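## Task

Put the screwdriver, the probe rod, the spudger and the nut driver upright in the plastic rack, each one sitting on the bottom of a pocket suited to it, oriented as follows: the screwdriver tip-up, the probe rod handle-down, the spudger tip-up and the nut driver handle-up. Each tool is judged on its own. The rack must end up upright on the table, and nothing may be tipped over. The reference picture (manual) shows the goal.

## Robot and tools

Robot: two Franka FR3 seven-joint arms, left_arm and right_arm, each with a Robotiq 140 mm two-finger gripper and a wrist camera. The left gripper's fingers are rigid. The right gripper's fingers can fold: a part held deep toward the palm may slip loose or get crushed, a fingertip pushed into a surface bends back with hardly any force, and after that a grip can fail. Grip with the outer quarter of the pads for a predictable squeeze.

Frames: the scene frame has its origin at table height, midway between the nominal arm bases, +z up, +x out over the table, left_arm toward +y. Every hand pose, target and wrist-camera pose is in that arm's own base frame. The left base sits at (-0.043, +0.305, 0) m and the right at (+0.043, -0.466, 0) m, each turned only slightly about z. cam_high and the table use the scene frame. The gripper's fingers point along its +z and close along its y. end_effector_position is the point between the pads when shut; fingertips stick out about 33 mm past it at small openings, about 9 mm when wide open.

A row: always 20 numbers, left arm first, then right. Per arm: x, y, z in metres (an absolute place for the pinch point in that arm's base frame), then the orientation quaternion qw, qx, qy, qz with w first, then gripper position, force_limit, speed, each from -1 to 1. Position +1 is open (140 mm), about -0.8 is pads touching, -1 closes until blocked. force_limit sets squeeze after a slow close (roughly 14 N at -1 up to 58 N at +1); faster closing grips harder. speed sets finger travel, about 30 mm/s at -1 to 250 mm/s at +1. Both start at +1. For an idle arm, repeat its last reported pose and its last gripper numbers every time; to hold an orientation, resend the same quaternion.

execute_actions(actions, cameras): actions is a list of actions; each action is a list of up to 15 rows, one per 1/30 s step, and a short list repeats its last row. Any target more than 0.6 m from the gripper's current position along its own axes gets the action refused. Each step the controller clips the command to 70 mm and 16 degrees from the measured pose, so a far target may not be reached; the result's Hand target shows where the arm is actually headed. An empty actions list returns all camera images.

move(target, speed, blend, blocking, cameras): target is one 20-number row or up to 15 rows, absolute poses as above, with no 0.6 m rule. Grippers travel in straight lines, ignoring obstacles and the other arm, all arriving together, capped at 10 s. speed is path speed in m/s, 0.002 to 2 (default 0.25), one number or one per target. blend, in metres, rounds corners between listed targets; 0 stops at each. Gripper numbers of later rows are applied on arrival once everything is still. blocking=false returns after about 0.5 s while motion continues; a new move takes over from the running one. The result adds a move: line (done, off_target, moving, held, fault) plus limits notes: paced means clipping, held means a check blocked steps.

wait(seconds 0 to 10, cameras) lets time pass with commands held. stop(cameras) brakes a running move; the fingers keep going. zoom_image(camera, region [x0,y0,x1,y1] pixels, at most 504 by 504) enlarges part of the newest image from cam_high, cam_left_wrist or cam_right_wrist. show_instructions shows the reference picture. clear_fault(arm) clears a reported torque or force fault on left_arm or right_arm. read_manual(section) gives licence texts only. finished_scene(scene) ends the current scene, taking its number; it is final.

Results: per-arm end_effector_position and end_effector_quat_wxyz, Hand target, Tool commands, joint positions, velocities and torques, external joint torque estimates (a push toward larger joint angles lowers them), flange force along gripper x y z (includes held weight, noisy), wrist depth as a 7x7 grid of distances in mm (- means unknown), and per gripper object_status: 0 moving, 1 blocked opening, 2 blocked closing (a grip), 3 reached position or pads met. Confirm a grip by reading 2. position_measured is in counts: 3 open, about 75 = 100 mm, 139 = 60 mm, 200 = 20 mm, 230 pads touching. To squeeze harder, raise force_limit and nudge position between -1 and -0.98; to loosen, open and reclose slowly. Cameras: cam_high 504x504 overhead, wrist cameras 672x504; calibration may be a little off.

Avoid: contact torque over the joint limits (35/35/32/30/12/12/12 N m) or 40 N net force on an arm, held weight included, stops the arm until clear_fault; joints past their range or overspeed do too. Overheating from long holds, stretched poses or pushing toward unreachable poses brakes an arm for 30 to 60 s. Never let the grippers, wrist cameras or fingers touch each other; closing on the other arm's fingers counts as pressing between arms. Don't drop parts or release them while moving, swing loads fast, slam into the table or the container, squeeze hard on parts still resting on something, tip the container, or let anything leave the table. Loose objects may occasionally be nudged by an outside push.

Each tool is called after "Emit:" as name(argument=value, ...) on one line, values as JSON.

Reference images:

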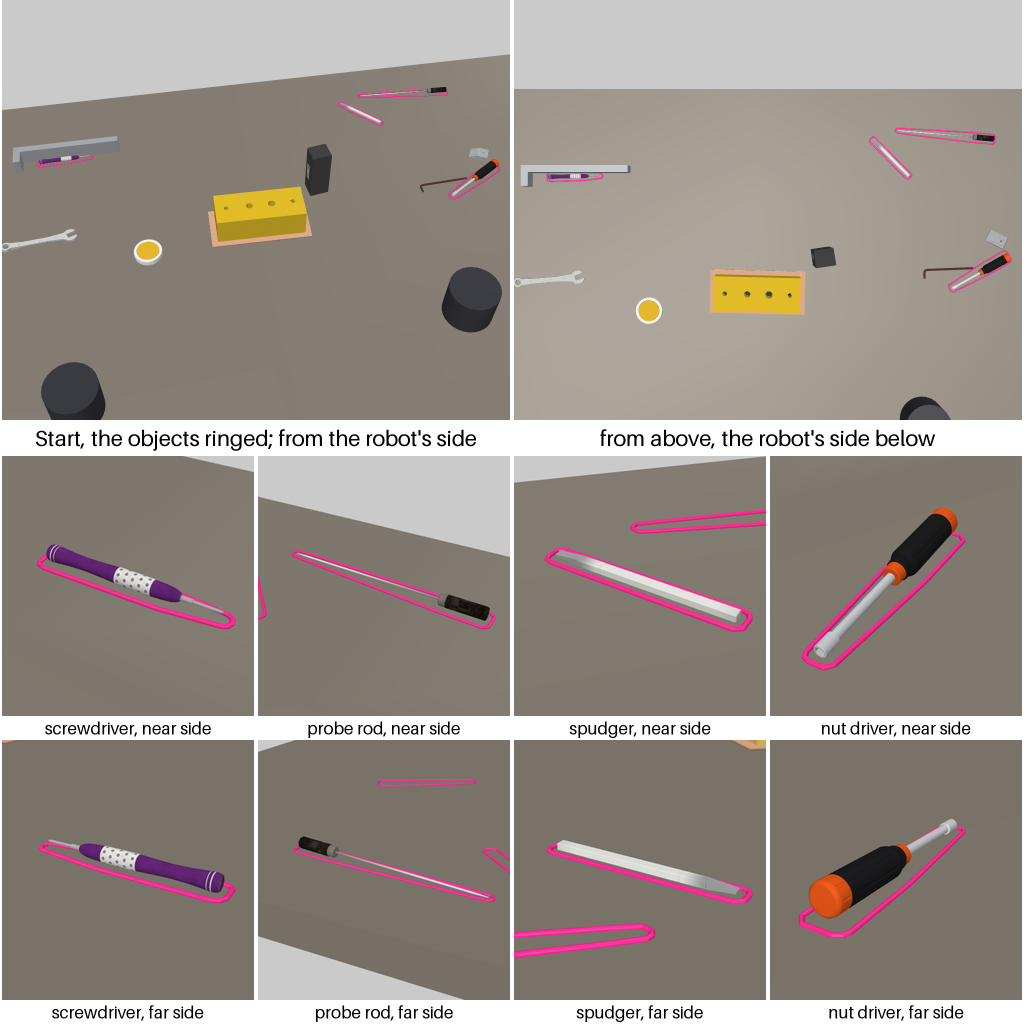

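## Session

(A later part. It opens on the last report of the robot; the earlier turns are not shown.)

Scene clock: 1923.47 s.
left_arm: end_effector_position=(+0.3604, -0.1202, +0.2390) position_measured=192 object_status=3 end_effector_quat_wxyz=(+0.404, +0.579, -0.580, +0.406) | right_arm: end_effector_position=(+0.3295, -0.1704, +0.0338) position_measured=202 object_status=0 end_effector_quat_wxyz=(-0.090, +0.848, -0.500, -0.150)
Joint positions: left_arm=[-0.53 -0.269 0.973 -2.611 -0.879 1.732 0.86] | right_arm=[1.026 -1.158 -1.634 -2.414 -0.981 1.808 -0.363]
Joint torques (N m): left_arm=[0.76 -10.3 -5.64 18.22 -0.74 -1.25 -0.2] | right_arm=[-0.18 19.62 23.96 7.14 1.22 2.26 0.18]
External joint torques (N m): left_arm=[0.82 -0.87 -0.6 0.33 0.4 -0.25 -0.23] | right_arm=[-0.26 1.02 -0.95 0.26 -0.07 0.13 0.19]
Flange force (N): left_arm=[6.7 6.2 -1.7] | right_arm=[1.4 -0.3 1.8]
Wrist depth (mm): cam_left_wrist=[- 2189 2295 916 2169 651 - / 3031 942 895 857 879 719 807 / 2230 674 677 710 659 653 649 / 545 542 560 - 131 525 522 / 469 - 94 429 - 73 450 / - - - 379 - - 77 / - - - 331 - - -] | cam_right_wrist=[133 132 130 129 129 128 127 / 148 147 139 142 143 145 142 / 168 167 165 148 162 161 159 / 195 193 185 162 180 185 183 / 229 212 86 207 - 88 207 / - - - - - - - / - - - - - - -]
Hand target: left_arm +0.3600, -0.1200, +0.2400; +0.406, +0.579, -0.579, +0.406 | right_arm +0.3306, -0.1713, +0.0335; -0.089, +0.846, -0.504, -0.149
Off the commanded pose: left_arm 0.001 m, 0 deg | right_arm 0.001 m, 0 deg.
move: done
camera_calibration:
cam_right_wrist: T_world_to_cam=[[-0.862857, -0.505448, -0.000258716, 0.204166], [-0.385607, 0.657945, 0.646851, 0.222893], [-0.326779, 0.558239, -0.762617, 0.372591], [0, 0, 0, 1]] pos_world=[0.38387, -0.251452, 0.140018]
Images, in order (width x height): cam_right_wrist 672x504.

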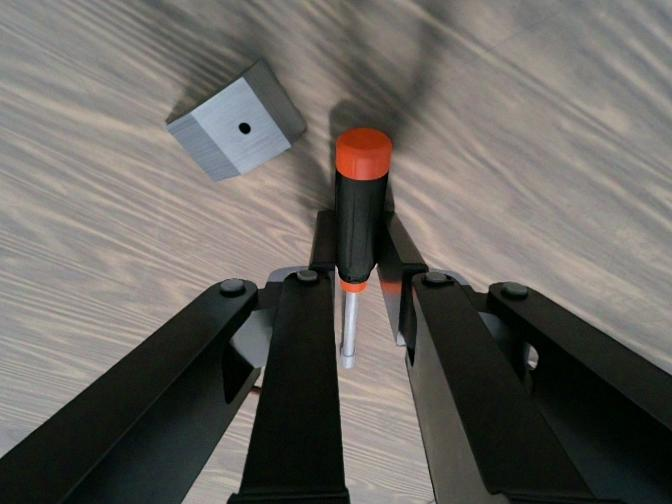

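Emit:
wait(seconds=0.5)

Emit:
move(target=[[0.36,-0.12,0.24,0.4056,0.5793,-0.5793,0.4056,-0.5,0.1,-1,0.3306,-0.1713,0.16,-0.0888,0.8463,-0.5035,-0.1492,-1,-0.1,-1]], speed=0.1, cameras=["cam_right_wrist"])

Scene clock: 1936.00 s.
left_arm: end_effector_position=(+0.3604, -0.1202, +0.2390) position_measured=192 object_status=3 end_effector_quat_wxyz=(+0.404, +0.579, -0.580, +0.406) | right_arm: end_effector_position=(+0.3295, -0.1704, +0.0338) position_measured=202 object_status=2 end_effector_quat_wxyz=(-0.090, +0.848, -0.500, -0.150)
Joint positions: left_arm=[-0.53 -0.269 0.973 -2.611 -0.879 1.732 0.86] | right_arm=[1.026 -1.158 -1.634 -2.414 -0.981 1.808 -0.363]
Joint torques (N m): left_arm=[0.74 -10.33 -5.57 18.21 -0.75 -1.28 -0.18] | right_arm=[-0.24 19.61 23.88 7.13 1.23 2.26 0.21]
External joint torques (N m): left_arm=[0.76 -0.97 -0.58 0.38 0.38 -0.28 -0.21] | right_arm=[-0.26 1.03 -0.98 0.2 -0.06 0.12 0.22]
Flange force (N): left_arm=[6.8 6.1 -1.8] | right_arm=[1.2 -0.3 1.9]
Wrist depth (mm): cam_left_wrist=[2412 2488 1094 973 2149 677 - / 2814 899 899 889 872 708 804 / 2169 681 668 677 670 653 644 / 541 545 554 - 131 527 517 / 467 - 94 431 - 73 445 / - - - 381 - - 77 / - - - 333 - - -] | cam_right_wrist=[133 132 131 129 129 128 127 / 148 147 140 141 143 145 141 / 168 167 165 148 163 162 159 / 195 193 185 162 180 185 183 / 229 213 86 208 - 88 207 / - - - - - - - / - - - - - - -]
Hand target: left_arm +0.3600, -0.1200, +0.2400; +0.406, +0.579, -0.579, +0.406 | right_arm +0.3306, -0.1713, +0.0335; -0.089, +0.846, -0.504, -0.149
Tool commands: left_gripper/position=-0.5 left_gripper/force_limit=+0.1 left_gripper/speed=-1.0 right_gripper/position=-1.0 right_gripper/force_limit=-0.1 right_gripper/speed=-1.0
Off the commanded pose: left_arm 0.001 m, 0 deg | right_arm 0.001 m, 0 deg.
wait: 0.50 s; at rest from the start

Scene clock: 1938.03 s.
left_arm: end_effector_position=(+0.3604, -0.1202, +0.2390) position_measured=192 object_status=3 end_effector_quat_wxyz=(+0.404, +0.579, -0.580, +0.406) | right_arm: end_effector_position=(+0.3314, -0.1713, +0.1590) position_measured=202 object_status=2 end_effector_quat_wxyz=(-0.088, +0.846, -0.505, -0.148)
Joint positions: left_arm=[-0.53 -0.269 0.973 -2.611 -0.879 1.732 0.86] | right_arm=[0.947 -1.114 -1.331 -2.34 -0.755 1.605 -0.363]
Joint velocities: left_arm=[within noise] | right_arm=[-0.001 0.001 0 0.001 0 -0.004 -0.001]
Joint torques (N m): left_arm=[0.66 -10.26 -5.56 18.2 -0.74 -1.27 -0.19] | right_arm=[-0.98 15.64 24.28 12.11 1.94 1.95 0.01]
External joint torques (N m): left_arm=[0.66 -0.78 -0.57 0.25 0.4 -0.28 -0.22] | right_arm=[-1.05 -0.28 -0.08 0.36 0.44 -0.19 0.02]
Flange force (N): left_arm=[6.0 5.6 -1.6] | right_arm=[-1.2 2.9 -1.1]
Wrist depth (mm): cam_left_wrist=[- 2251 - 1105 1075 644 - / 1891 938 899 879 889 - 844 / 2488 672 670 670 662 642 649 / 546 535 559 - 131 527 514 / 465 - 94 415 - 73 449 / - - - 378 - - 77 / - - - 330 - - -] | cam_right_wrist=[249 248 244 243 242 240 240 / 280 277 275 271 270 267 265 / 317 313 312 149 305 303 301 / 365 362 350 160 338 345 342 / 428 71 86 - - 88 389 / - - - - - - - / - - - - - - -]
Hand target: left_arm +0.3600, -0.1200, +0.2400; +0.406, +0.579, -0.579, +0.406 | right_arm +0.3306, -0.1713, +0.1600; -0.089, +0.846, -0.504, -0.149
Off the commanded pose: left_arm 0.001 m, 0 deg | right_arm 0.001 m, 0 deg.
move: done
camera_calibration:
cam_right_wrist: T_world_to_cam=[[-0.867622, -0.497215, 0.00306632, 0.207856], [-0.379502, 0.666176, 0.642019, 0.143334], [-0.321264, 0.555866, -0.766683, 0.467586], [0, 0, 0, 1]] pos_world=[0.384955, -0.252051, 0.26583]
Images, in order (width x height): cam_right_wrist 672x504.

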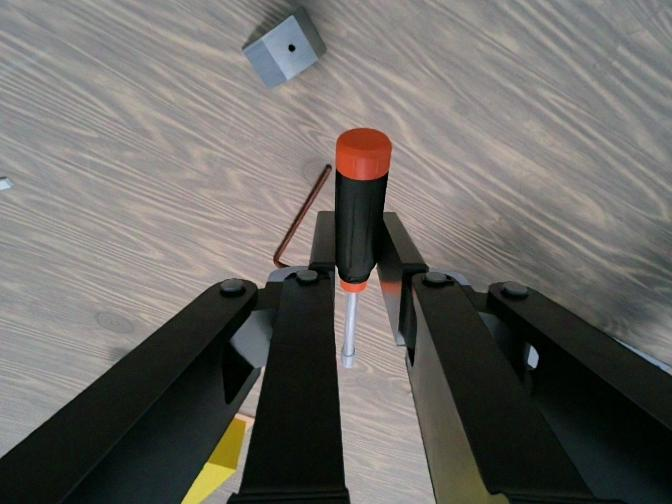

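Emit:
move(target=[[0.36,-0.12,0.24,0.4056,0.5793,-0.5793,0.4056,-0.5,0.1,-1,0.40,0.03,0.33,0.0868,0.4924,-0.8529,0.1504,-1,-0.1,-1],[0.36,-0.12,0.24,0.4056,0.5793,-0.5793,0.4056,-0.5,0.1,-1,0.43,0.22,0.33,0.5567,0.1631,-0.7950,0.1142,-1,-0.1,-1],[0.36,-0.12,0.24,0.4056,0.5793,-0.5793,0.4056,-0.5,0.1,-1,0.40,0.40,0.27,0.5600,-0.1773,-0.7998,-0.1241,-1,-0.1,-1]], speed=0.25, blend=[0.05,0.03,0], cameras=["all"])

Scene clock: 1971.80 s.
left_arm: end_effector_position=(+0.3604, -0.1202, +0.2390) position_measured=192 object_status=3 end_effector_quat_wxyz=(+0.404, +0.579, -0.580, +0.406) | right_arm: end_effector_position=(+0.3996, +0.3984, +0.2692) position_measured=202 object_status=2 end_effector_quat_wxyz=(-0.560, +0.174, +0.800, +0.124)
Joint positions: left_arm=[-0.53 -0.269 0.973 -2.611 -0.879 1.732 0.86] | right_arm=[0.468 0.774 -0.201 -1.19 0.954 0.998 2.358]
Joint velocities: left_arm=[within noise] | right_arm=[0.001 0 -0.002 -0.001 0.001 0.003 0.003]
Joint torques (N m): left_arm=[0.65 -10.31 -5.62 18.18 -0.74 -1.28 -0.18] | right_arm=[-0.32 -54.3 -1.34 21.58 3.51 -0.66 0.24]
External joint torques (N m): left_arm=[0.65 -0.84 -0.63 0.23 0.4 -0.29 -0.21] | right_arm=[-0.04 -2.11 0.15 -0.43 0.62 0.22 0.21]
Flange force (N): left_arm=[6.4 5.9 -1.5] | right_arm=[4.9 -6.6 7.5]
Wrist depth (mm): cam_left_wrist=[- - 310 - 2130 662 - / 2437 879 869 895 885 723 799 / 2463 685 664 664 649 655 639 / 541 542 559 - 131 527 522 / 468 - 94 420 - 73 449 / - - - 382 - - 77 / - - - 333 - - -] | cam_right_wrist=[2312 2067 2471 - 589 - 346 / 2756 2362 2945 3583 661 1024 320 / 680 703 705 143 714 729 757 / 540 560 589 160 587 602 609 / 462 71 87 191 - 88 503 / - - - - - - - / - - - - - - -]
Hand target: left_arm +0.3600, -0.1200, +0.2400; +0.406, +0.579, -0.579, +0.406 | right_arm +0.4000, +0.4000, +0.2700; -0.560, +0.177, +0.800, +0.124
Off the commanded pose: left_arm 0.001 m, 0 deg | right_arm 0.002 m, 0 deg.
elbow stopped short (right arm): the move would have taken joint 4 (elbow) straighter than the controller allows.
move: done; limits=paced
camera_calibration:
cam_left_wrist: T_world_to_cam=[[-0.999899, -0.0102756, -0.00984447, 0.372068], [0.000696089, 0.655649, -0.755066, 0.260432], [0.0142133, -0.754996, -0.655575, 0.204903], [0, 0, 0, 1]] pos_world=[0.368936, -0.0122279, 0.334635]
cam_right_wrist: T_world_to_cam=[[0.418923, 0.907543, 0.0294914, -0.530868], [0.594095, -0.249383, -0.764761, 0.0733771], [-0.686699, 0.337897, -0.643639, 0.457054], [0, 0, 0, 1]] pos_world=[0.492658, 0.345647, 0.36595]

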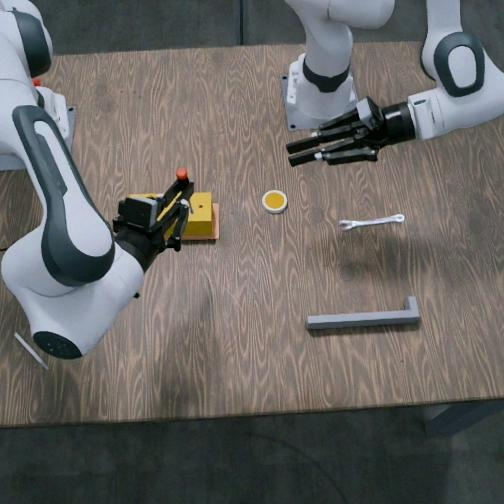

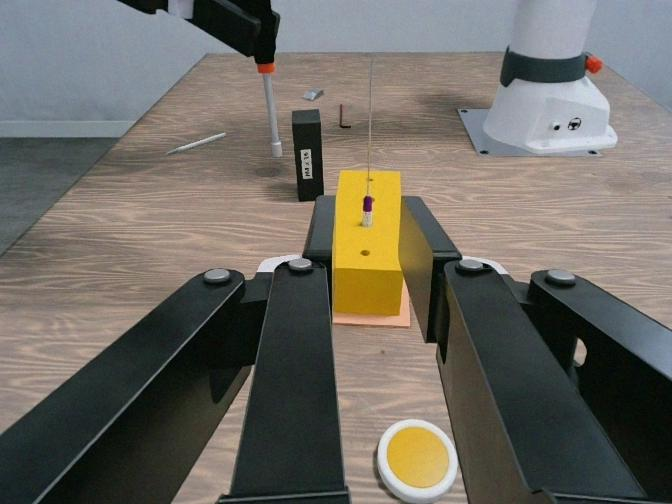

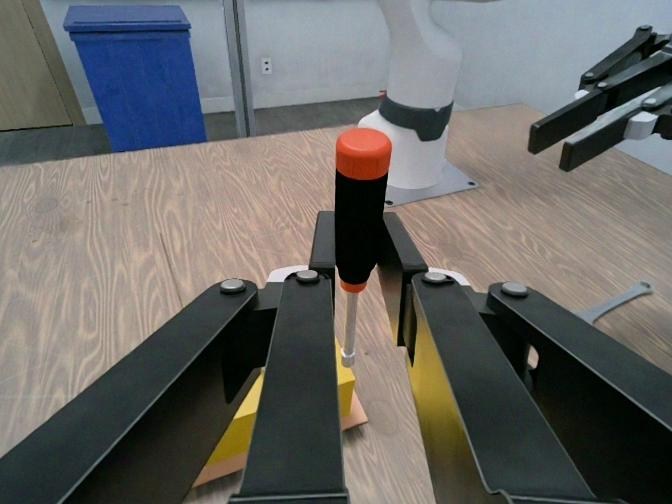

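Emit:
move(target=[[0.36,-0.12,0.24,0.4056,0.5793,-0.5793,0.4056,-0.5,0.1,-1,0.35,0.42,0.21,0.5600,-0.1773,-0.7998,-0.1241,-1,-0.1,-1],[0.36,-0.12,0.24,0.4056,0.5793,-0.5793,0.4056,-0.5,0.1,-1,0.325,0.4186,0.178,0.5600,-0.1773,-0.7998,-0.1241,-1,-0.1,-1]], speed=0.12, blend=[0.02,0], cameras=["all"])

Emit:
zoom_image(camera="cam_left_wrist", region=[315, 150, 435, 290])

Emit:
zoom_image(camera="cam_high", region=[120, 160, 230, 250])

Scene clock: 1990.80 s.
left_arm: end_effector_position=(+0.3604, -0.1202, +0.2390) position_measured=192 object_status=3 end_effector_quat_wxyz=(+0.404, +0.579, -0.580, +0.406) | right_arm: end_effector_position=(+0.3252, +0.4186, +0.1782) position_measured=202 object_status=2 end_effector_quat_wxyz=(-0.562, +0.181, +0.798, +0.122)
Joint positions: left_arm=[-0.53 -0.269 0.973 -2.611 -0.879 1.732 0.86] | right_arm=[0.592 0.672 -0.206 -1.589 0.921 1.246 2.188]
Joint velocities: left_arm=[within noise] | right_arm=[0 0 0 -0.001 0.001 0.001 -0.007]
Joint torques (N m): left_arm=[0.68 -10.25 -5.55 18.24 -0.73 -1.27 -0.18] | right_arm=[-0.74 -50.56 -1.35 20.37 2.14 -0.96 -0.22]
External joint torques (N m): left_arm=[0.73 -0.82 -0.51 0.34 0.41 -0.28 -0.21] | right_arm=[-0.83 -2.33 0.53 -0.14 -0.08 0.23 -0.25]
Flange force (N): left_arm=[6.1 5.6 -1.8] | right_arm=[4.5 -5.9 3.2]
Wrist depth (mm): cam_left_wrist=[2251 353 2111 2111 2295 653 - / 2814 821 344 386 876 701 804 / 2273 674 668 357 655 659 651 / 546 545 554 - 131 527 521 / 470 - 94 418 - 73 453 / - - - 384 - - 77 / - - - 331 - - -] | cam_right_wrist=[2216 2067 - - 513 - - / 2622 2047 691 760 564 796 741 / 522 533 540 144 553 572 576 / 411 422 439 153 441 443 448 / 345 147 86 192 - 88 371 / - - - - - - - / - - - - - - -]
Hand target: left_arm +0.3600, -0.1200, +0.2400; +0.406, +0.579, -0.579, +0.406 | right_arm +0.3250, +0.4186, +0.1780; -0.560, +0.177, +0.800, +0.124
Off the commanded pose: left_arm 0.001 m, 0 deg | right_arm 0.000 m, 1 deg.
move: done
camera_calibration:
cam_left_wrist: T_world_to_cam=[[-0.999899, -0.0102756, -0.00984447, 0.372068], [0.000696089, 0.655649, -0.755066, 0.260432], [0.0142133, -0.754996, -0.655575, 0.204903], [0, 0, 0, 1]] pos_world=[0.368936, -0.0122279, 0.334635]
cam_right_wrist: T_world_to_cam=[[0.42783, 0.903712, 0.016331, -0.514208], [0.585815, -0.263483, -0.766419, 0.0619679], [-0.688319, 0.337464, -0.642134, 0.340961], [0, 0, 0, 1]] pos_world=[0.418382, 0.365961, 0.274834]

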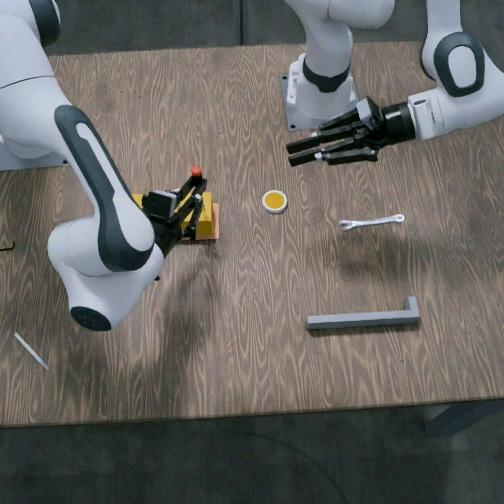

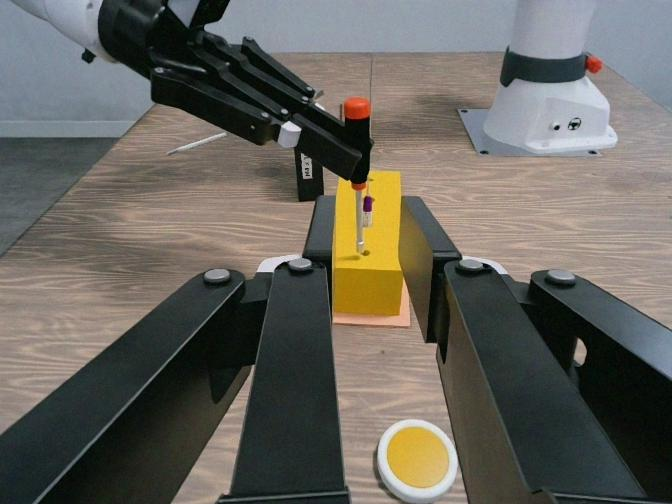

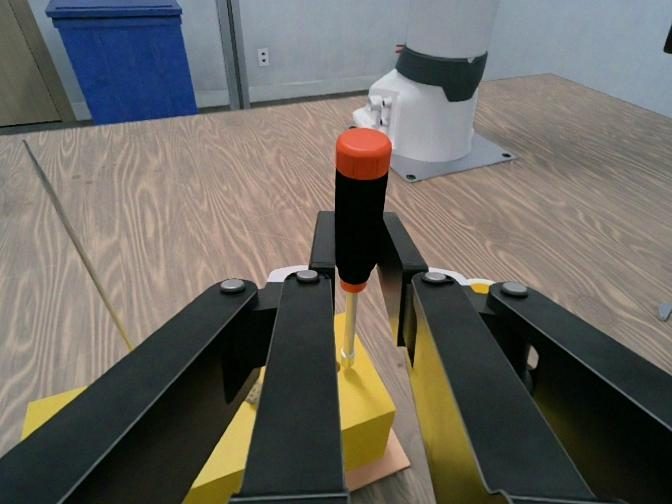

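Scaled by 3.600 from the camera's 672x504 image, which has a finer 960x720 frame.

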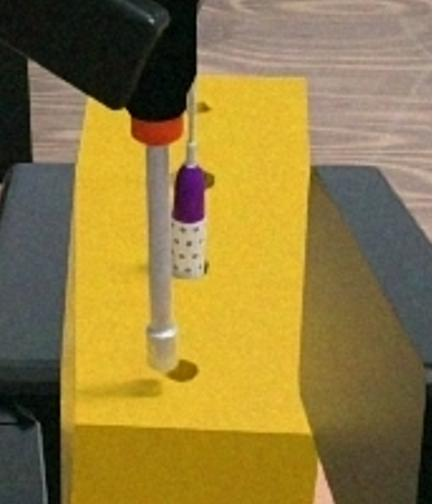

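Scaled by 4.582 from the camera's 504x504 image, which has a finer 720x720 frame.

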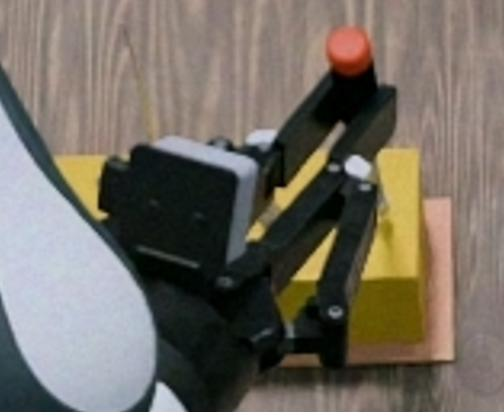

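Emit:
zoom_image(camera="cam_left_wrist", region=[340, 230, 390, 270])

Emit:
zoom_image(camera="cam_right_wrist", region=[310, 280, 420, 380])

Scaled by 10.080 from the camera's 672x504 image, which has a finer 960x720 frame.

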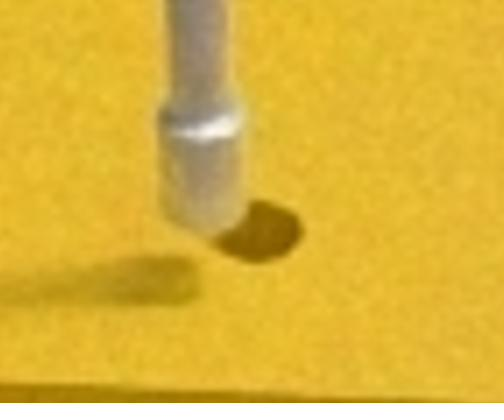

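Scaled by 4.582 from the camera's 672x504 image, which has a finer 960x720 frame.

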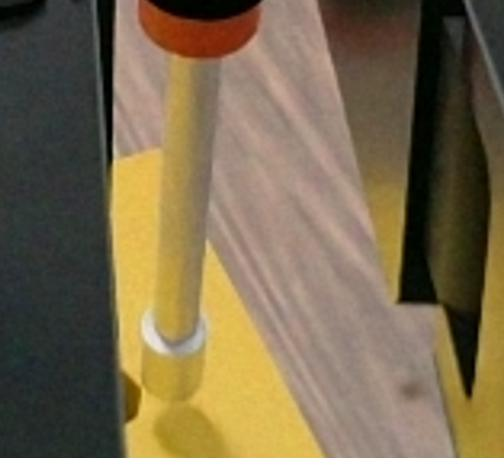

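Emit:
move(target=[[0.36,-0.12,0.24,0.4056,0.5793,-0.5793,0.4056,-0.5,0.1,-1,0.3195,0.4126,0.1765,0.5600,-0.1773,-0.7998,-0.1241,-1,-0.1,-1]], speed=0.05, cameras=["cam_left_wrist","cam_right_wrist"])

Emit:
zoom_image(camera="cam_left_wrist", region=[340, 230, 390, 270])

Emit:
zoom_image(camera="cam_right_wrist", region=[310, 300, 410, 400])

Scene clock: 2044.43 s.
left_arm: end_effector_position=(+0.3604, -0.1202, +0.2390) position_measured=192 object_status=3 end_effector_quat_wxyz=(+0.404, +0.579, -0.580, +0.406) | right_arm: end_effector_position=(+0.3194, +0.4131, +0.1770) position_measured=202 object_status=2 end_effector_quat_wxyz=(-0.562, +0.181, +0.798, +0.122)
Joint positions: left_arm=[-0.53 -0.269 0.973 -2.611 -0.879 1.732 0.86] | right_arm=[0.592 0.653 -0.206 -1.624 0.913 1.255 2.173]
Joint velocities: left_arm=[within noise] | right_arm=[0.002 0 -0.001 0 0 0.002 -0.007]
Joint torques (N m): left_arm=[0.73 -10.32 -5.58 18.18 -0.74 -1.27 -0.24] | right_arm=[-0.73 -50.01 -1.7 20.27 1.97 -1.06 -0.18]
External joint torques (N m): left_arm=[0.71 -0.94 -0.62 0.27 0.39 -0.29 -0.26] | right_arm=[-0.58 -2.1 0.37 -0.22 -0.21 0.14 -0.21]
Flange force (N): left_arm=[7.0 6.3 -1.6] | right_arm=[4.3 -5.7 3.0]
Wrist depth (mm): cam_left_wrist=[392 358 373 - - 672 - / 2686 821 350 384 882 712 812 / 2273 681 679 359 662 662 649 / 543 542 555 - 131 524 517 / 464 - 94 415 - 73 452 / - - - 379 - - 77 / - - - 330 - - -] | cam_right_wrist=[2263 2028 - 2945 519 - - / 2500 2108 685 749 576 787 760 / 517 526 540 144 556 564 579 / 412 419 439 159 436 443 452 / 343 143 87 191 - 88 368 / - - - - - - - / - - - - - - -]
Hand target: left_arm +0.3600, -0.1200, +0.2400; +0.406, +0.579, -0.579, +0.406 | right_arm +0.3195, +0.4126, +0.1765; -0.560, +0.177, +0.800, +0.124
Off the commanded pose: left_arm 0.001 m, 0 deg | right_arm 0.001 m, 1 deg.
move: done
camera_calibration:
cam_left_wrist: T_world_to_cam=[[-0.999899, -0.0102756, -0.00984447, 0.372068], [0.000696089, 0.655649, -0.755066, 0.260432], [0.0142133, -0.754996, -0.655575, 0.204903], [0, 0, 0, 1]] pos_world=[0.368936, -0.0122279, 0.334635]
cam_right_wrist: T_world_to_cam=[[0.427568, 0.903821, 0.0171478, -0.506839], [0.585382, -0.262371, -0.76713, 0.0627317], [-0.688849, 0.338038, -0.641262, 0.337804], [0, 0, 0, 1]] pos_world=[0.412682, 0.360359, 0.273436]
Images, in order (width x height): cam_left_wrist 672x504, cam_right_wrist 672x504.

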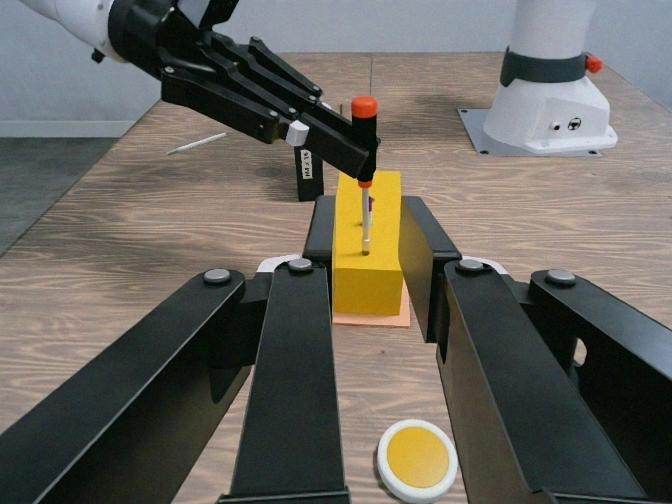

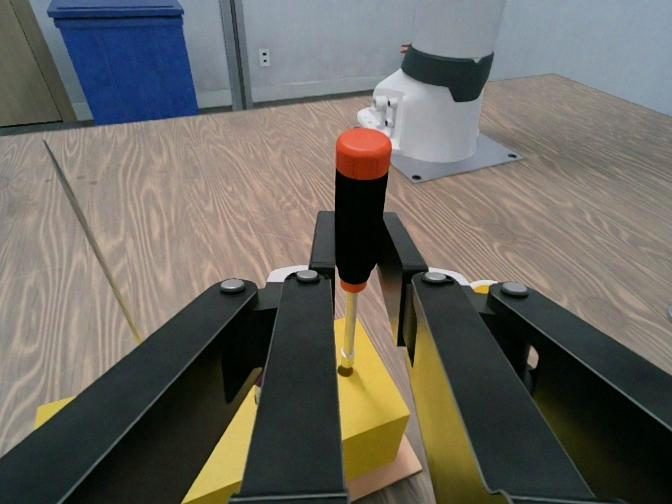

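Scaled by 10.080 from the camera's 672x504 image, which has a finer 960x720 frame.

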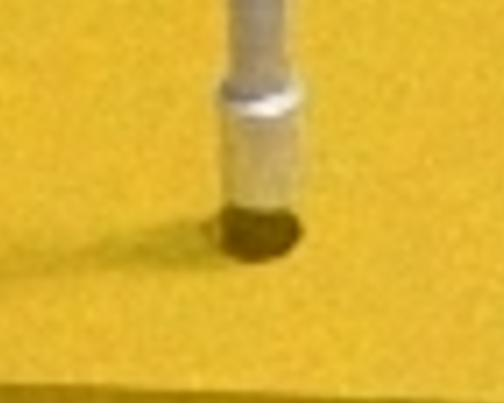

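Scaled by 5.040 from the camera's 672x504 image, which has a finer 960x720 frame.

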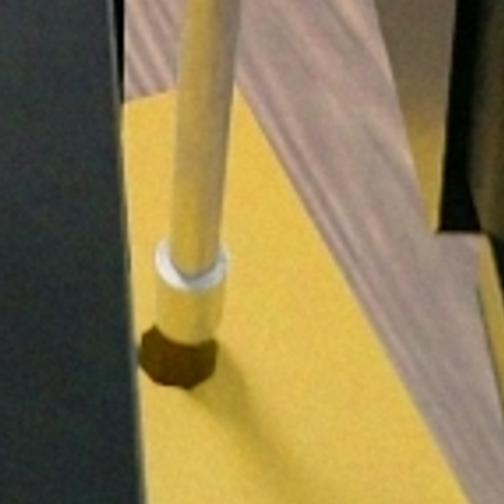

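Emit:
move(target=[[0.36,-0.12,0.24,0.4056,0.5793,-0.5793,0.4056,-0.5,0.1,-1,0.3195,0.4115,0.1755,0.5600,-0.1773,-0.7998,-0.1241,-1,-0.1,-1],[0.36,-0.12,0.24,0.4056,0.5793,-0.5793,0.4056,-0.5,0.1,-1,0.3195,0.4115,0.167,0.5600,-0.1773,-0.7998,-0.1241,-1,-0.1,-1]], speed=0.03, cameras=["cam_left_wrist","cam_right_wrist"])

Emit:
zoom_image(camera="cam_left_wrist", region=[340, 230, 390, 270])

Emit:
zoom_image(camera="cam_right_wrist", region=[310, 300, 410, 400])

Scene clock: 2066.60 s.
left_arm: end_effector_position=(+0.3604, -0.1202, +0.2390) position_measured=192 object_status=3 end_effector_quat_wxyz=(+0.404, +0.579, -0.580, +0.406) | right_arm: end_effector_position=(+0.3189, +0.4120, +0.1699) position_measured=202 object_status=2 end_effector_quat_wxyz=(-0.562, +0.180, +0.798, +0.122)
Joint positions: left_arm=[-0.53 -0.269 0.973 -2.611 -0.879 1.732 0.86] | right_arm=[0.592 0.663 -0.206 -1.626 0.912 1.261 2.161]
Joint velocities: left_arm=[within noise] | right_arm=[0 0 0 0.001 -0.001 0 -0.006]
Joint torques (N m): left_arm=[0.69 -10.31 -5.51 18.21 -0.74 -1.27 -0.16] | right_arm=[-0.48 -47.76 -1.82 19.86 1.91 -0.37 -0.17]
External joint torques (N m): left_arm=[0.72 -0.88 -0.5 0.33 0.4 -0.27 -0.19] | right_arm=[-0.47 0.15 0.18 -0.47 -0.23 0.85 -0.2]
Flange force (N): left_arm=[6.2 5.8 -1.8] | right_arm=[-0.5 -2.1 2.4]
Wrist depth (mm): cam_left_wrist=[387 362 380 - - 651 - / 2598 778 363 400 869 712 793 / 2273 681 657 362 655 649 649 / 547 539 560 - 131 528 518 / 470 - 94 415 - 73 449 / - - - 381 - - 77 / - - - 331 - - -] | cam_right_wrist=[2263 2028 - - 521 1919 1937 / 2529 2108 672 729 573 771 773 / 500 514 526 144 543 551 563 / 400 406 428 157 427 434 438 / 333 150 86 207 - 88 360 / - - - 221 - - - / - - - - - - -]
Hand target: left_arm +0.3600, -0.1200, +0.2400; +0.406, +0.579, -0.579, +0.406 | right_arm +0.3195, +0.4115, +0.1670; -0.560, +0.177, +0.800, +0.124
Off the commanded pose: left_arm 0.001 m, 0 deg | right_arm 0.003 m, 0 deg.
move: done
camera_calibration:
cam_left_wrist: T_world_to_cam=[[-0.999899, -0.0102756, -0.00984447, 0.372068], [0.000696089, 0.655649, -0.755066, 0.260432], [0.0142133, -0.754996, -0.655575, 0.204903], [0, 0, 0, 1]] pos_world=[0.368936, -0.0122279, 0.334635]
cam_right_wrist: T_world_to_cam=[[0.426383, 0.904354, 0.0184586, -0.505648], [0.585933, -0.260593, -0.767316, 0.056425], [-0.689116, 0.337986, -0.641003, 0.333241], [0, 0, 0, 1]] pos_world=[0.41218, 0.359358, 0.266238]
Images, in order (width x height): cam_left_wrist 672x504, cam_right_wrist 672x504.

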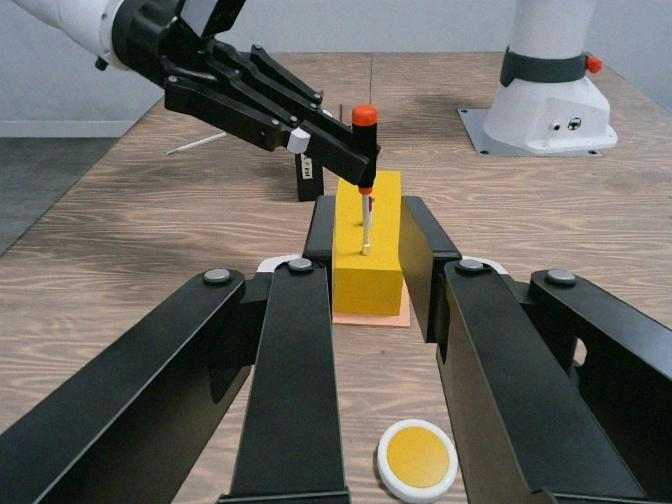

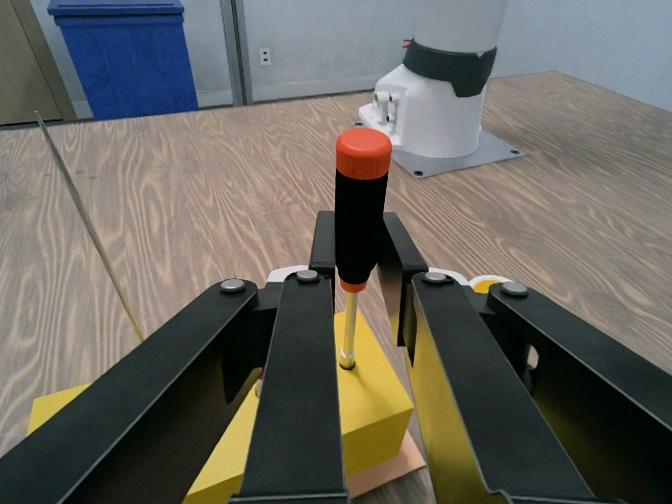

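Scaled by 10.080 from the camera's 672x504 image, which has a finer 960x720 frame.

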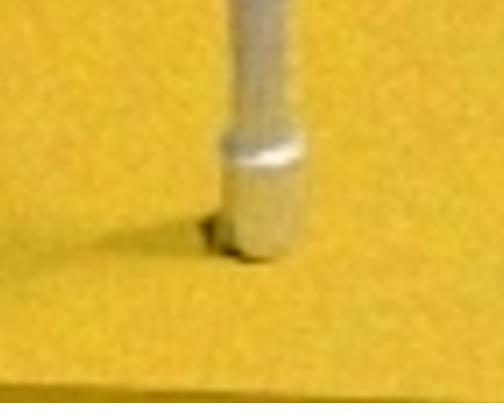

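Scaled by 5.040 from the camera's 672x504 image, which has a finer 960x720 frame.

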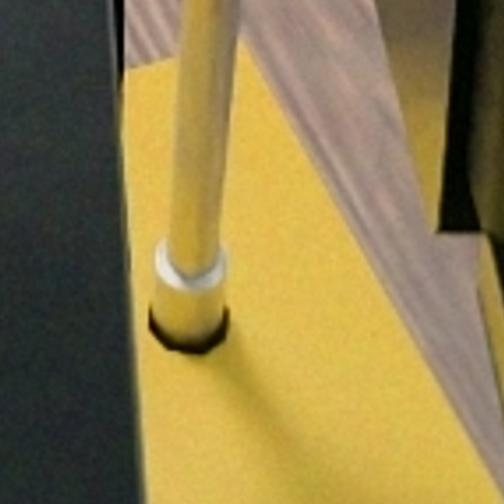

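Emit:
move(target=[[0.36,-0.12,0.24,0.4056,0.5793,-0.5793,0.4056,-0.5,0.1,-1,0.3203,0.4108,0.1715,0.5600,-0.1773,-0.7998,-0.1241,-1,-0.1,-1],[0.36,-0.12,0.24,0.4056,0.5793,-0.5793,0.4056,-0.5,0.1,-1,0.3203,0.4108,0.164,0.5600,-0.1773,-0.7998,-0.1241,-1,-0.1,-1]], speed=0.03, cameras=["cam_left_wrist","cam_right_wrist"])

Emit:
zoom_image(camera="cam_left_wrist", region=[340, 230, 390, 270])

Emit:
zoom_image(camera="cam_right_wrist", region=[310, 300, 410, 400])

Scene clock: 2082.03 s.
left_arm: end_effector_position=(+0.3604, -0.1202, +0.2390) position_measured=192 object_status=3 end_effector_quat_wxyz=(+0.404, +0.579, -0.580, +0.406) | right_arm: end_effector_position=(+0.3190, +0.4116, +0.1652) position_measured=202 object_status=2 end_effector_quat_wxyz=(-0.562, +0.180, +0.798, +0.122)
Joint positions: left_arm=[-0.53 -0.269 0.973 -2.611 -0.879 1.732 0.86] | right_arm=[0.592 0.671 -0.207 -1.625 0.911 1.265 2.156]
Joint velocities: left_arm=[within noise] | right_arm=[-0.001 -0.001 0.001 0 0.001 0 -0.004]
Joint torques (N m): left_arm=[0.68 -10.28 -5.6 18.17 -0.74 -1.28 -0.16] | right_arm=[-0.73 -48.87 -1.77 20.81 1.94 -1.11 -0.11]
External joint torques (N m): left_arm=[0.7 -0.89 -0.6 0.33 0.39 -0.29 -0.19] | right_arm=[-0.69 -0.97 0.28 0.64 -0.18 0.12 -0.14]
Flange force (N): left_arm=[6.4 5.8 -1.6] | right_arm=[0.8 -0.1 -1.3]
Wrist depth (mm): cam_left_wrist=[372 367 386 - - - 2111 / 2686 844 364 895 892 723 804 / 2318 687 672 367 659 651 648 / 543 539 562 - 131 522 521 / 473 - 94 413 - 73 450 / - - - 381 - - 77 / - - - 333 - - -] | cam_right_wrist=[2009 2172 - - 509 - - / 2471 2087 657 714 575 752 719 / 495 505 513 144 527 546 554 / 391 400 421 160 421 426 430 / 327 149 86 193 - 88 354 / - - - - - - - / - - - - - - -]
Hand target: left_arm +0.3600, -0.1200, +0.2400; +0.406, +0.579, -0.579, +0.406 | right_arm +0.3203, +0.4108, +0.1640; -0.560, +0.177, +0.800, +0.124
Off the commanded pose: left_arm 0.001 m, 0 deg | right_arm 0.002 m, 1 deg.
move: done
camera_calibration:
cam_left_wrist: T_world_to_cam=[[-0.999899, -0.0102756, -0.00984447, 0.372068], [0.000696089, 0.655649, -0.755066, 0.260432], [0.0142133, -0.754996, -0.655575, 0.204903], [0, 0, 0, 1]] pos_world=[0.368936, -0.0122279, 0.334635]
cam_right_wrist: T_world_to_cam=[[0.426412, 0.904356, 0.0177216, -0.505149], [0.585733, -0.261143, -0.767282, 0.0528853], [-0.689268, 0.337558, -0.641065, 0.330866], [0, 0, 0, 1]] pos_world=[0.41248, 0.358959, 0.261637]
Images, in order (width x height): cam_left_wrist 672x504, cam_right_wrist 672x504.

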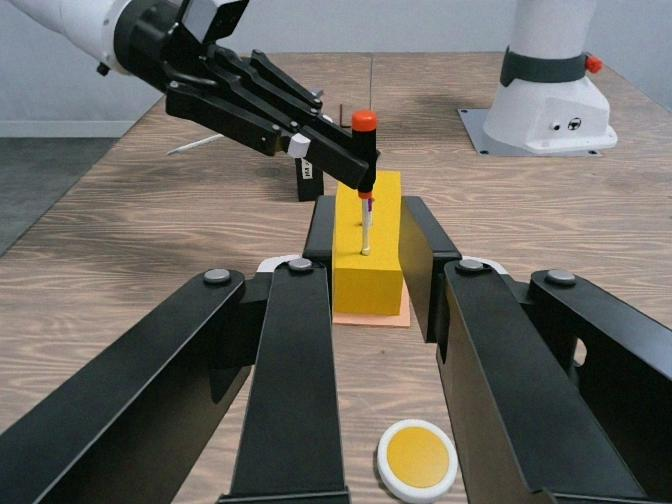

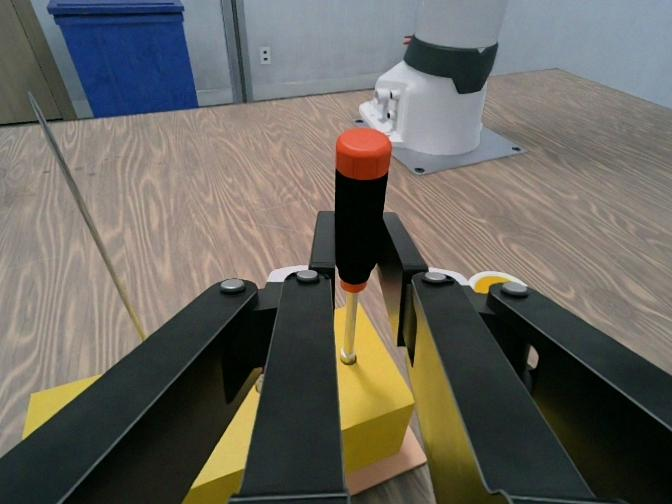

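Scaled by 10.080 from the camera's 672x504 image, which has a finer 960x720 frame.

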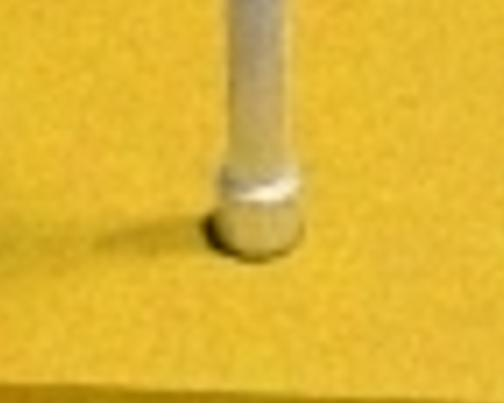

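Scaled by 5.040 from the camera's 672x504 image, which has a finer 960x720 frame.

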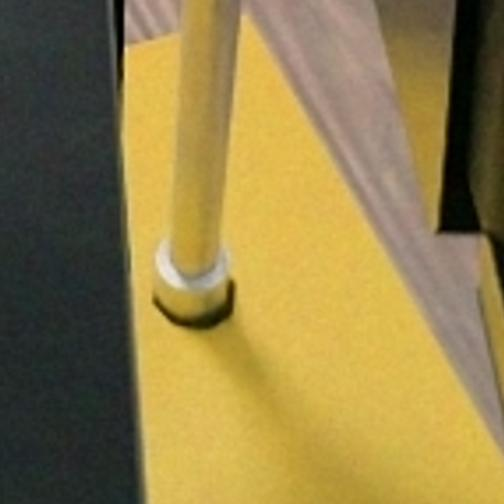

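It is going in. Continue slowly.

Emit:
move(target=[[0.36,-0.12,0.24,0.4056,0.5793,-0.5793,0.4056,-0.5,0.1,-1,0.3203,0.4108,0.150,0.5600,-0.1773,-0.7998,-0.1241,-1,-0.1,-1]], speed=0.025, cameras=["cam_left_wrist","cam_right_wrist"])

Emit:
zoom_image(camera="cam_left_wrist", region=[315, 80, 435, 270])

Emit:
zoom_image(camera="cam_right_wrist", region=[310, 280, 410, 400])

Scene clock: 2091.67 s.
left_arm: end_effector_position=(+0.3604, -0.1202, +0.2390) position_measured=192 object_status=3 end_effector_quat_wxyz=(+0.404, +0.579, -0.580, +0.406) | right_arm: end_effector_position=(+0.3195, +0.4109, +0.1513) position_measured=202 object_status=2 end_effector_quat_wxyz=(-0.562, +0.180, +0.798, +0.122)
Joint positions: left_arm=[-0.53 -0.269 0.973 -2.611 -0.879 1.732 0.86] | right_arm=[0.592 0.695 -0.206 -1.622 0.911 1.278 2.14]
Joint velocities: left_arm=[within noise] | right_arm=[0.001 0.002 -0.001 0 0 0.001 -0.005]
Joint torques (N m): left_arm=[0.69 -10.26 -5.58 18.24 -0.74 -1.27 -0.18] | right_arm=[-0.97 -49.05 -1.93 20.52 2.08 -1 -0.06]
External joint torques (N m): left_arm=[0.74 -0.77 -0.54 0.32 0.41 -0.26 -0.21] | right_arm=[-0.9 -0.39 0.23 0.33 -0.01 0.24 -0.09]
Flange force (N): left_arm=[6.0 5.5 -1.8] | right_arm=[-0.2 0.2 -1.0]
Wrist depth (mm): cam_left_wrist=[396 375 406 - - 639 - / 2542 394 376 885 885 714 804 / 2251 675 630 377 659 642 644 / 541 537 558 173 131 530 518 / 467 - 94 415 - 73 452 / - - - 383 - - 77 / - - - 332 - - -] | cam_right_wrist=[2239 2047 - - 509 528 - / 2150 648 616 680 570 714 724 / 465 479 484 144 505 509 526 / 371 378 396 160 397 417 406 / 310 150 87 221 - 88 333 / - - - 207 - - - / - - - - - - -]
Hand target: left_arm +0.3600, -0.1200, +0.2400; +0.406, +0.579, -0.579, +0.406 | right_arm +0.3203, +0.4108, +0.1500; -0.560, +0.177, +0.800, +0.124
Off the commanded pose: left_arm 0.001 m, 0 deg | right_arm 0.001 m, 1 deg.
move: done
camera_calibration:
cam_left_wrist: T_world_to_cam=[[-0.999899, -0.0102756, -0.00984447, 0.372068], [0.000696089, 0.655649, -0.755066, 0.260432], [0.0142133, -0.754996, -0.655575, 0.204903], [0, 0, 0, 1]] pos_world=[0.368936, -0.0122279, 0.334635]
cam_right_wrist: T_world_to_cam=[[0.42688, 0.904137, 0.017622, -0.504623], [0.586103, -0.261778, -0.766782, 0.0418564], [-0.688663, 0.337652, -0.641665, 0.322362], [0, 0, 0, 1]] pos_world=[0.41288, 0.358359, 0.247836]
Images, in order (width x height): cam_left_wrist 672x504, cam_right_wrist 672x504.

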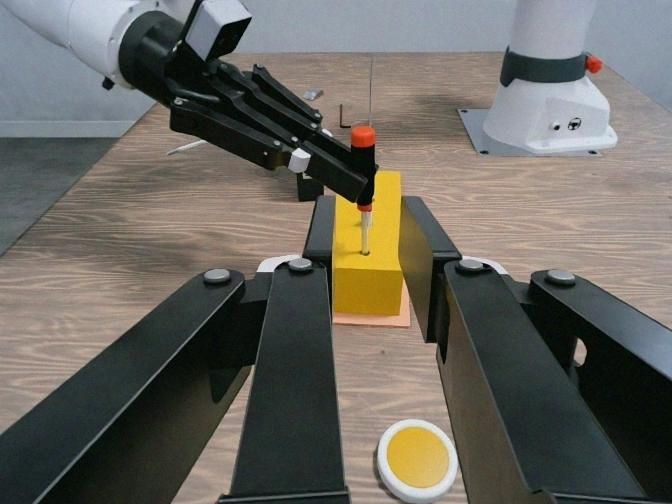

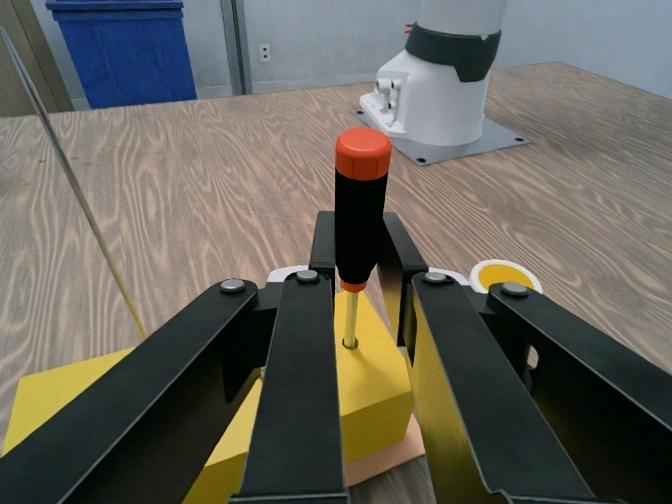

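Scaled by 2.653 from the camera's 672x504 image, which has a finer 960x720 frame.

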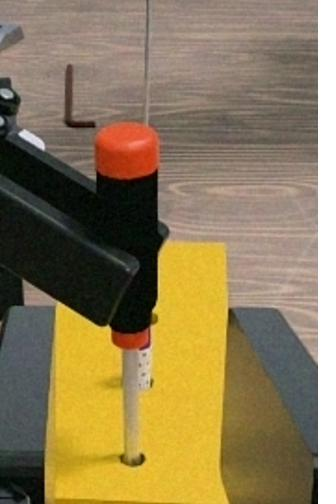

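Scaled by 4.200 from the camera's 672x504 image, which has a finer 960x720 frame.

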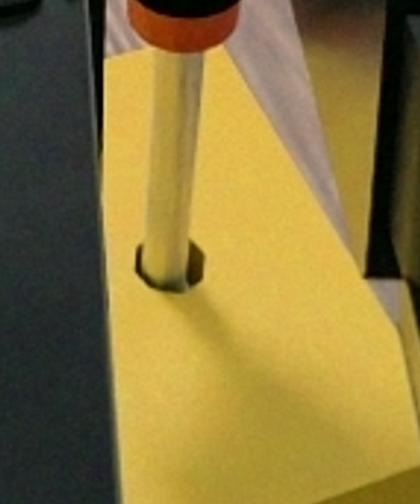

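Emit:
move(target=[[0.36,-0.12,0.24,0.4056,0.5793,-0.5793,0.4056,-0.5,0.1,-1,0.3203,0.4108,0.135,0.5600,-0.1773,-0.7998,-0.1241,-1,-0.1,-1],[0.36,-0.12,0.24,0.4056,0.5793,-0.5793,0.4056,-0.5,0.1,-1,0.3203,0.4108,0.126,0.5600,-0.1773,-0.7998,-0.1241,-1,-0.1,-1]], speed=0.03, cameras=["cam_left_wrist","cam_right_wrist"])

Emit:
zoom_image(camera="cam_left_wrist", region=[315, 80, 435, 270])

Scene clock: 2101.87 s.
left_arm: end_effector_position=(+0.3604, -0.1202, +0.2390) position_measured=192 object_status=3 end_effector_quat_wxyz=(+0.404, +0.579, -0.580, +0.406) | right_arm: end_effector_position=(+0.3193, +0.4116, +0.1332) position_measured=202 object_status=2 end_effector_quat_wxyz=(-0.563, +0.178, +0.798, +0.123)
Joint positions: left_arm=[-0.53 -0.269 0.973 -2.611 -0.879 1.732 0.86] | right_arm=[0.592 0.731 -0.203 -1.611 0.912 1.292 2.117]
Joint velocities: left_arm=[within noise] | right_arm=[0 0.002 -0.001 0.003 0 -0.002 -0.005]
Joint torques (N m): left_arm=[0.65 -10.29 -5.63 18.18 -0.73 -1.28 -0.2] | right_arm=[-0.37 -44.97 -2.45 19.32 1.37 0.89 -0.17]
External joint torques (N m): left_arm=[0.69 -0.86 -0.61 0.25 0.41 -0.29 -0.23] | right_arm=[-0.32 3.75 -0.29 -0.37 -0.62 2.17 -0.2]
Flange force (N): left_arm=[6.5 6.1 -1.6] | right_arm=[-9.2 4.3 0.4]
Wrist depth (mm): cam_left_wrist=[395 387 1010 2230 - 649 2092 / 3330 391 405 879 882 723 821 / 2412 681 612 383 664 644 649 / 547 540 562 - 131 529 520 / 466 - 94 413 - 73 448 / - - - 381 - - 77 / - - - 331 - - -] | cam_right_wrist=[2216 1937 - - 517 530 1919 / 591 594 612 634 561 664 685 / 433 444 452 144 468 479 490 / 343 350 369 157 365 389 378 / 295 299 86 205 - 88 310 / - - - - - - - / - - - - - - -]
Hand target: left_arm +0.3600, -0.1200, +0.2400; +0.406, +0.579, -0.579, +0.406 | right_arm +0.3203, +0.4107, +0.1261; -0.560, +0.177, +0.800, +0.124
Off the commanded pose: left_arm 0.001 m, 0 deg | right_arm 0.007 m, 0 deg.
move: off_target (right_arm)
camera_calibration:
cam_left_wrist: T_world_to_cam=[[-0.999899, -0.0102756, -0.00984447, 0.372068], [0.000696089, 0.655649, -0.755066, 0.260432], [0.0142133, -0.754996, -0.655575, 0.204903], [0, 0, 0, 1]] pos_world=[0.368936, -0.0122279, 0.334635]
cam_right_wrist: T_world_to_cam=[[0.423298, 0.905747, 0.0210145, -0.50467], [0.586896, -0.256466, -0.76797, 0.0260084], [-0.690197, 0.337413, -0.640141, 0.310655], [0, 0, 0, 1]] pos_world=[0.412774, 0.358954, 0.229442]
Images, in order (width x height): cam_left_wrist 672x504, cam_right_wrist 672x504.

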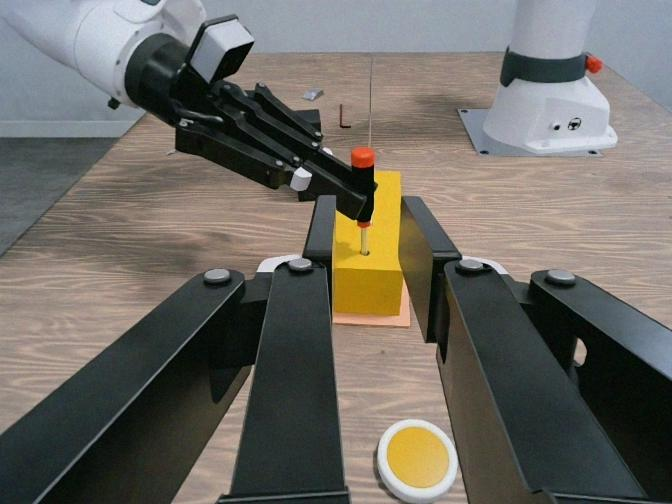

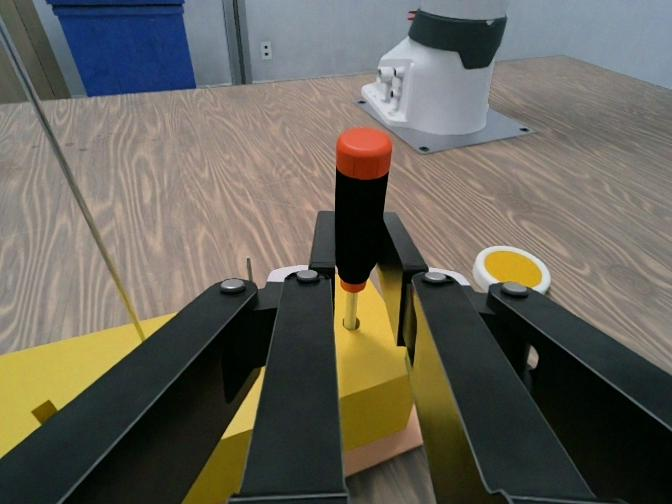

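Scaled by 2.653 from the camera's 672x504 image, which has a finer 960x720 frame.

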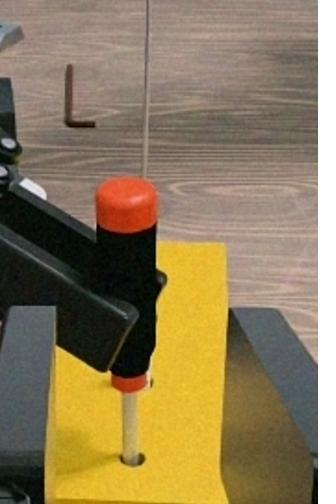

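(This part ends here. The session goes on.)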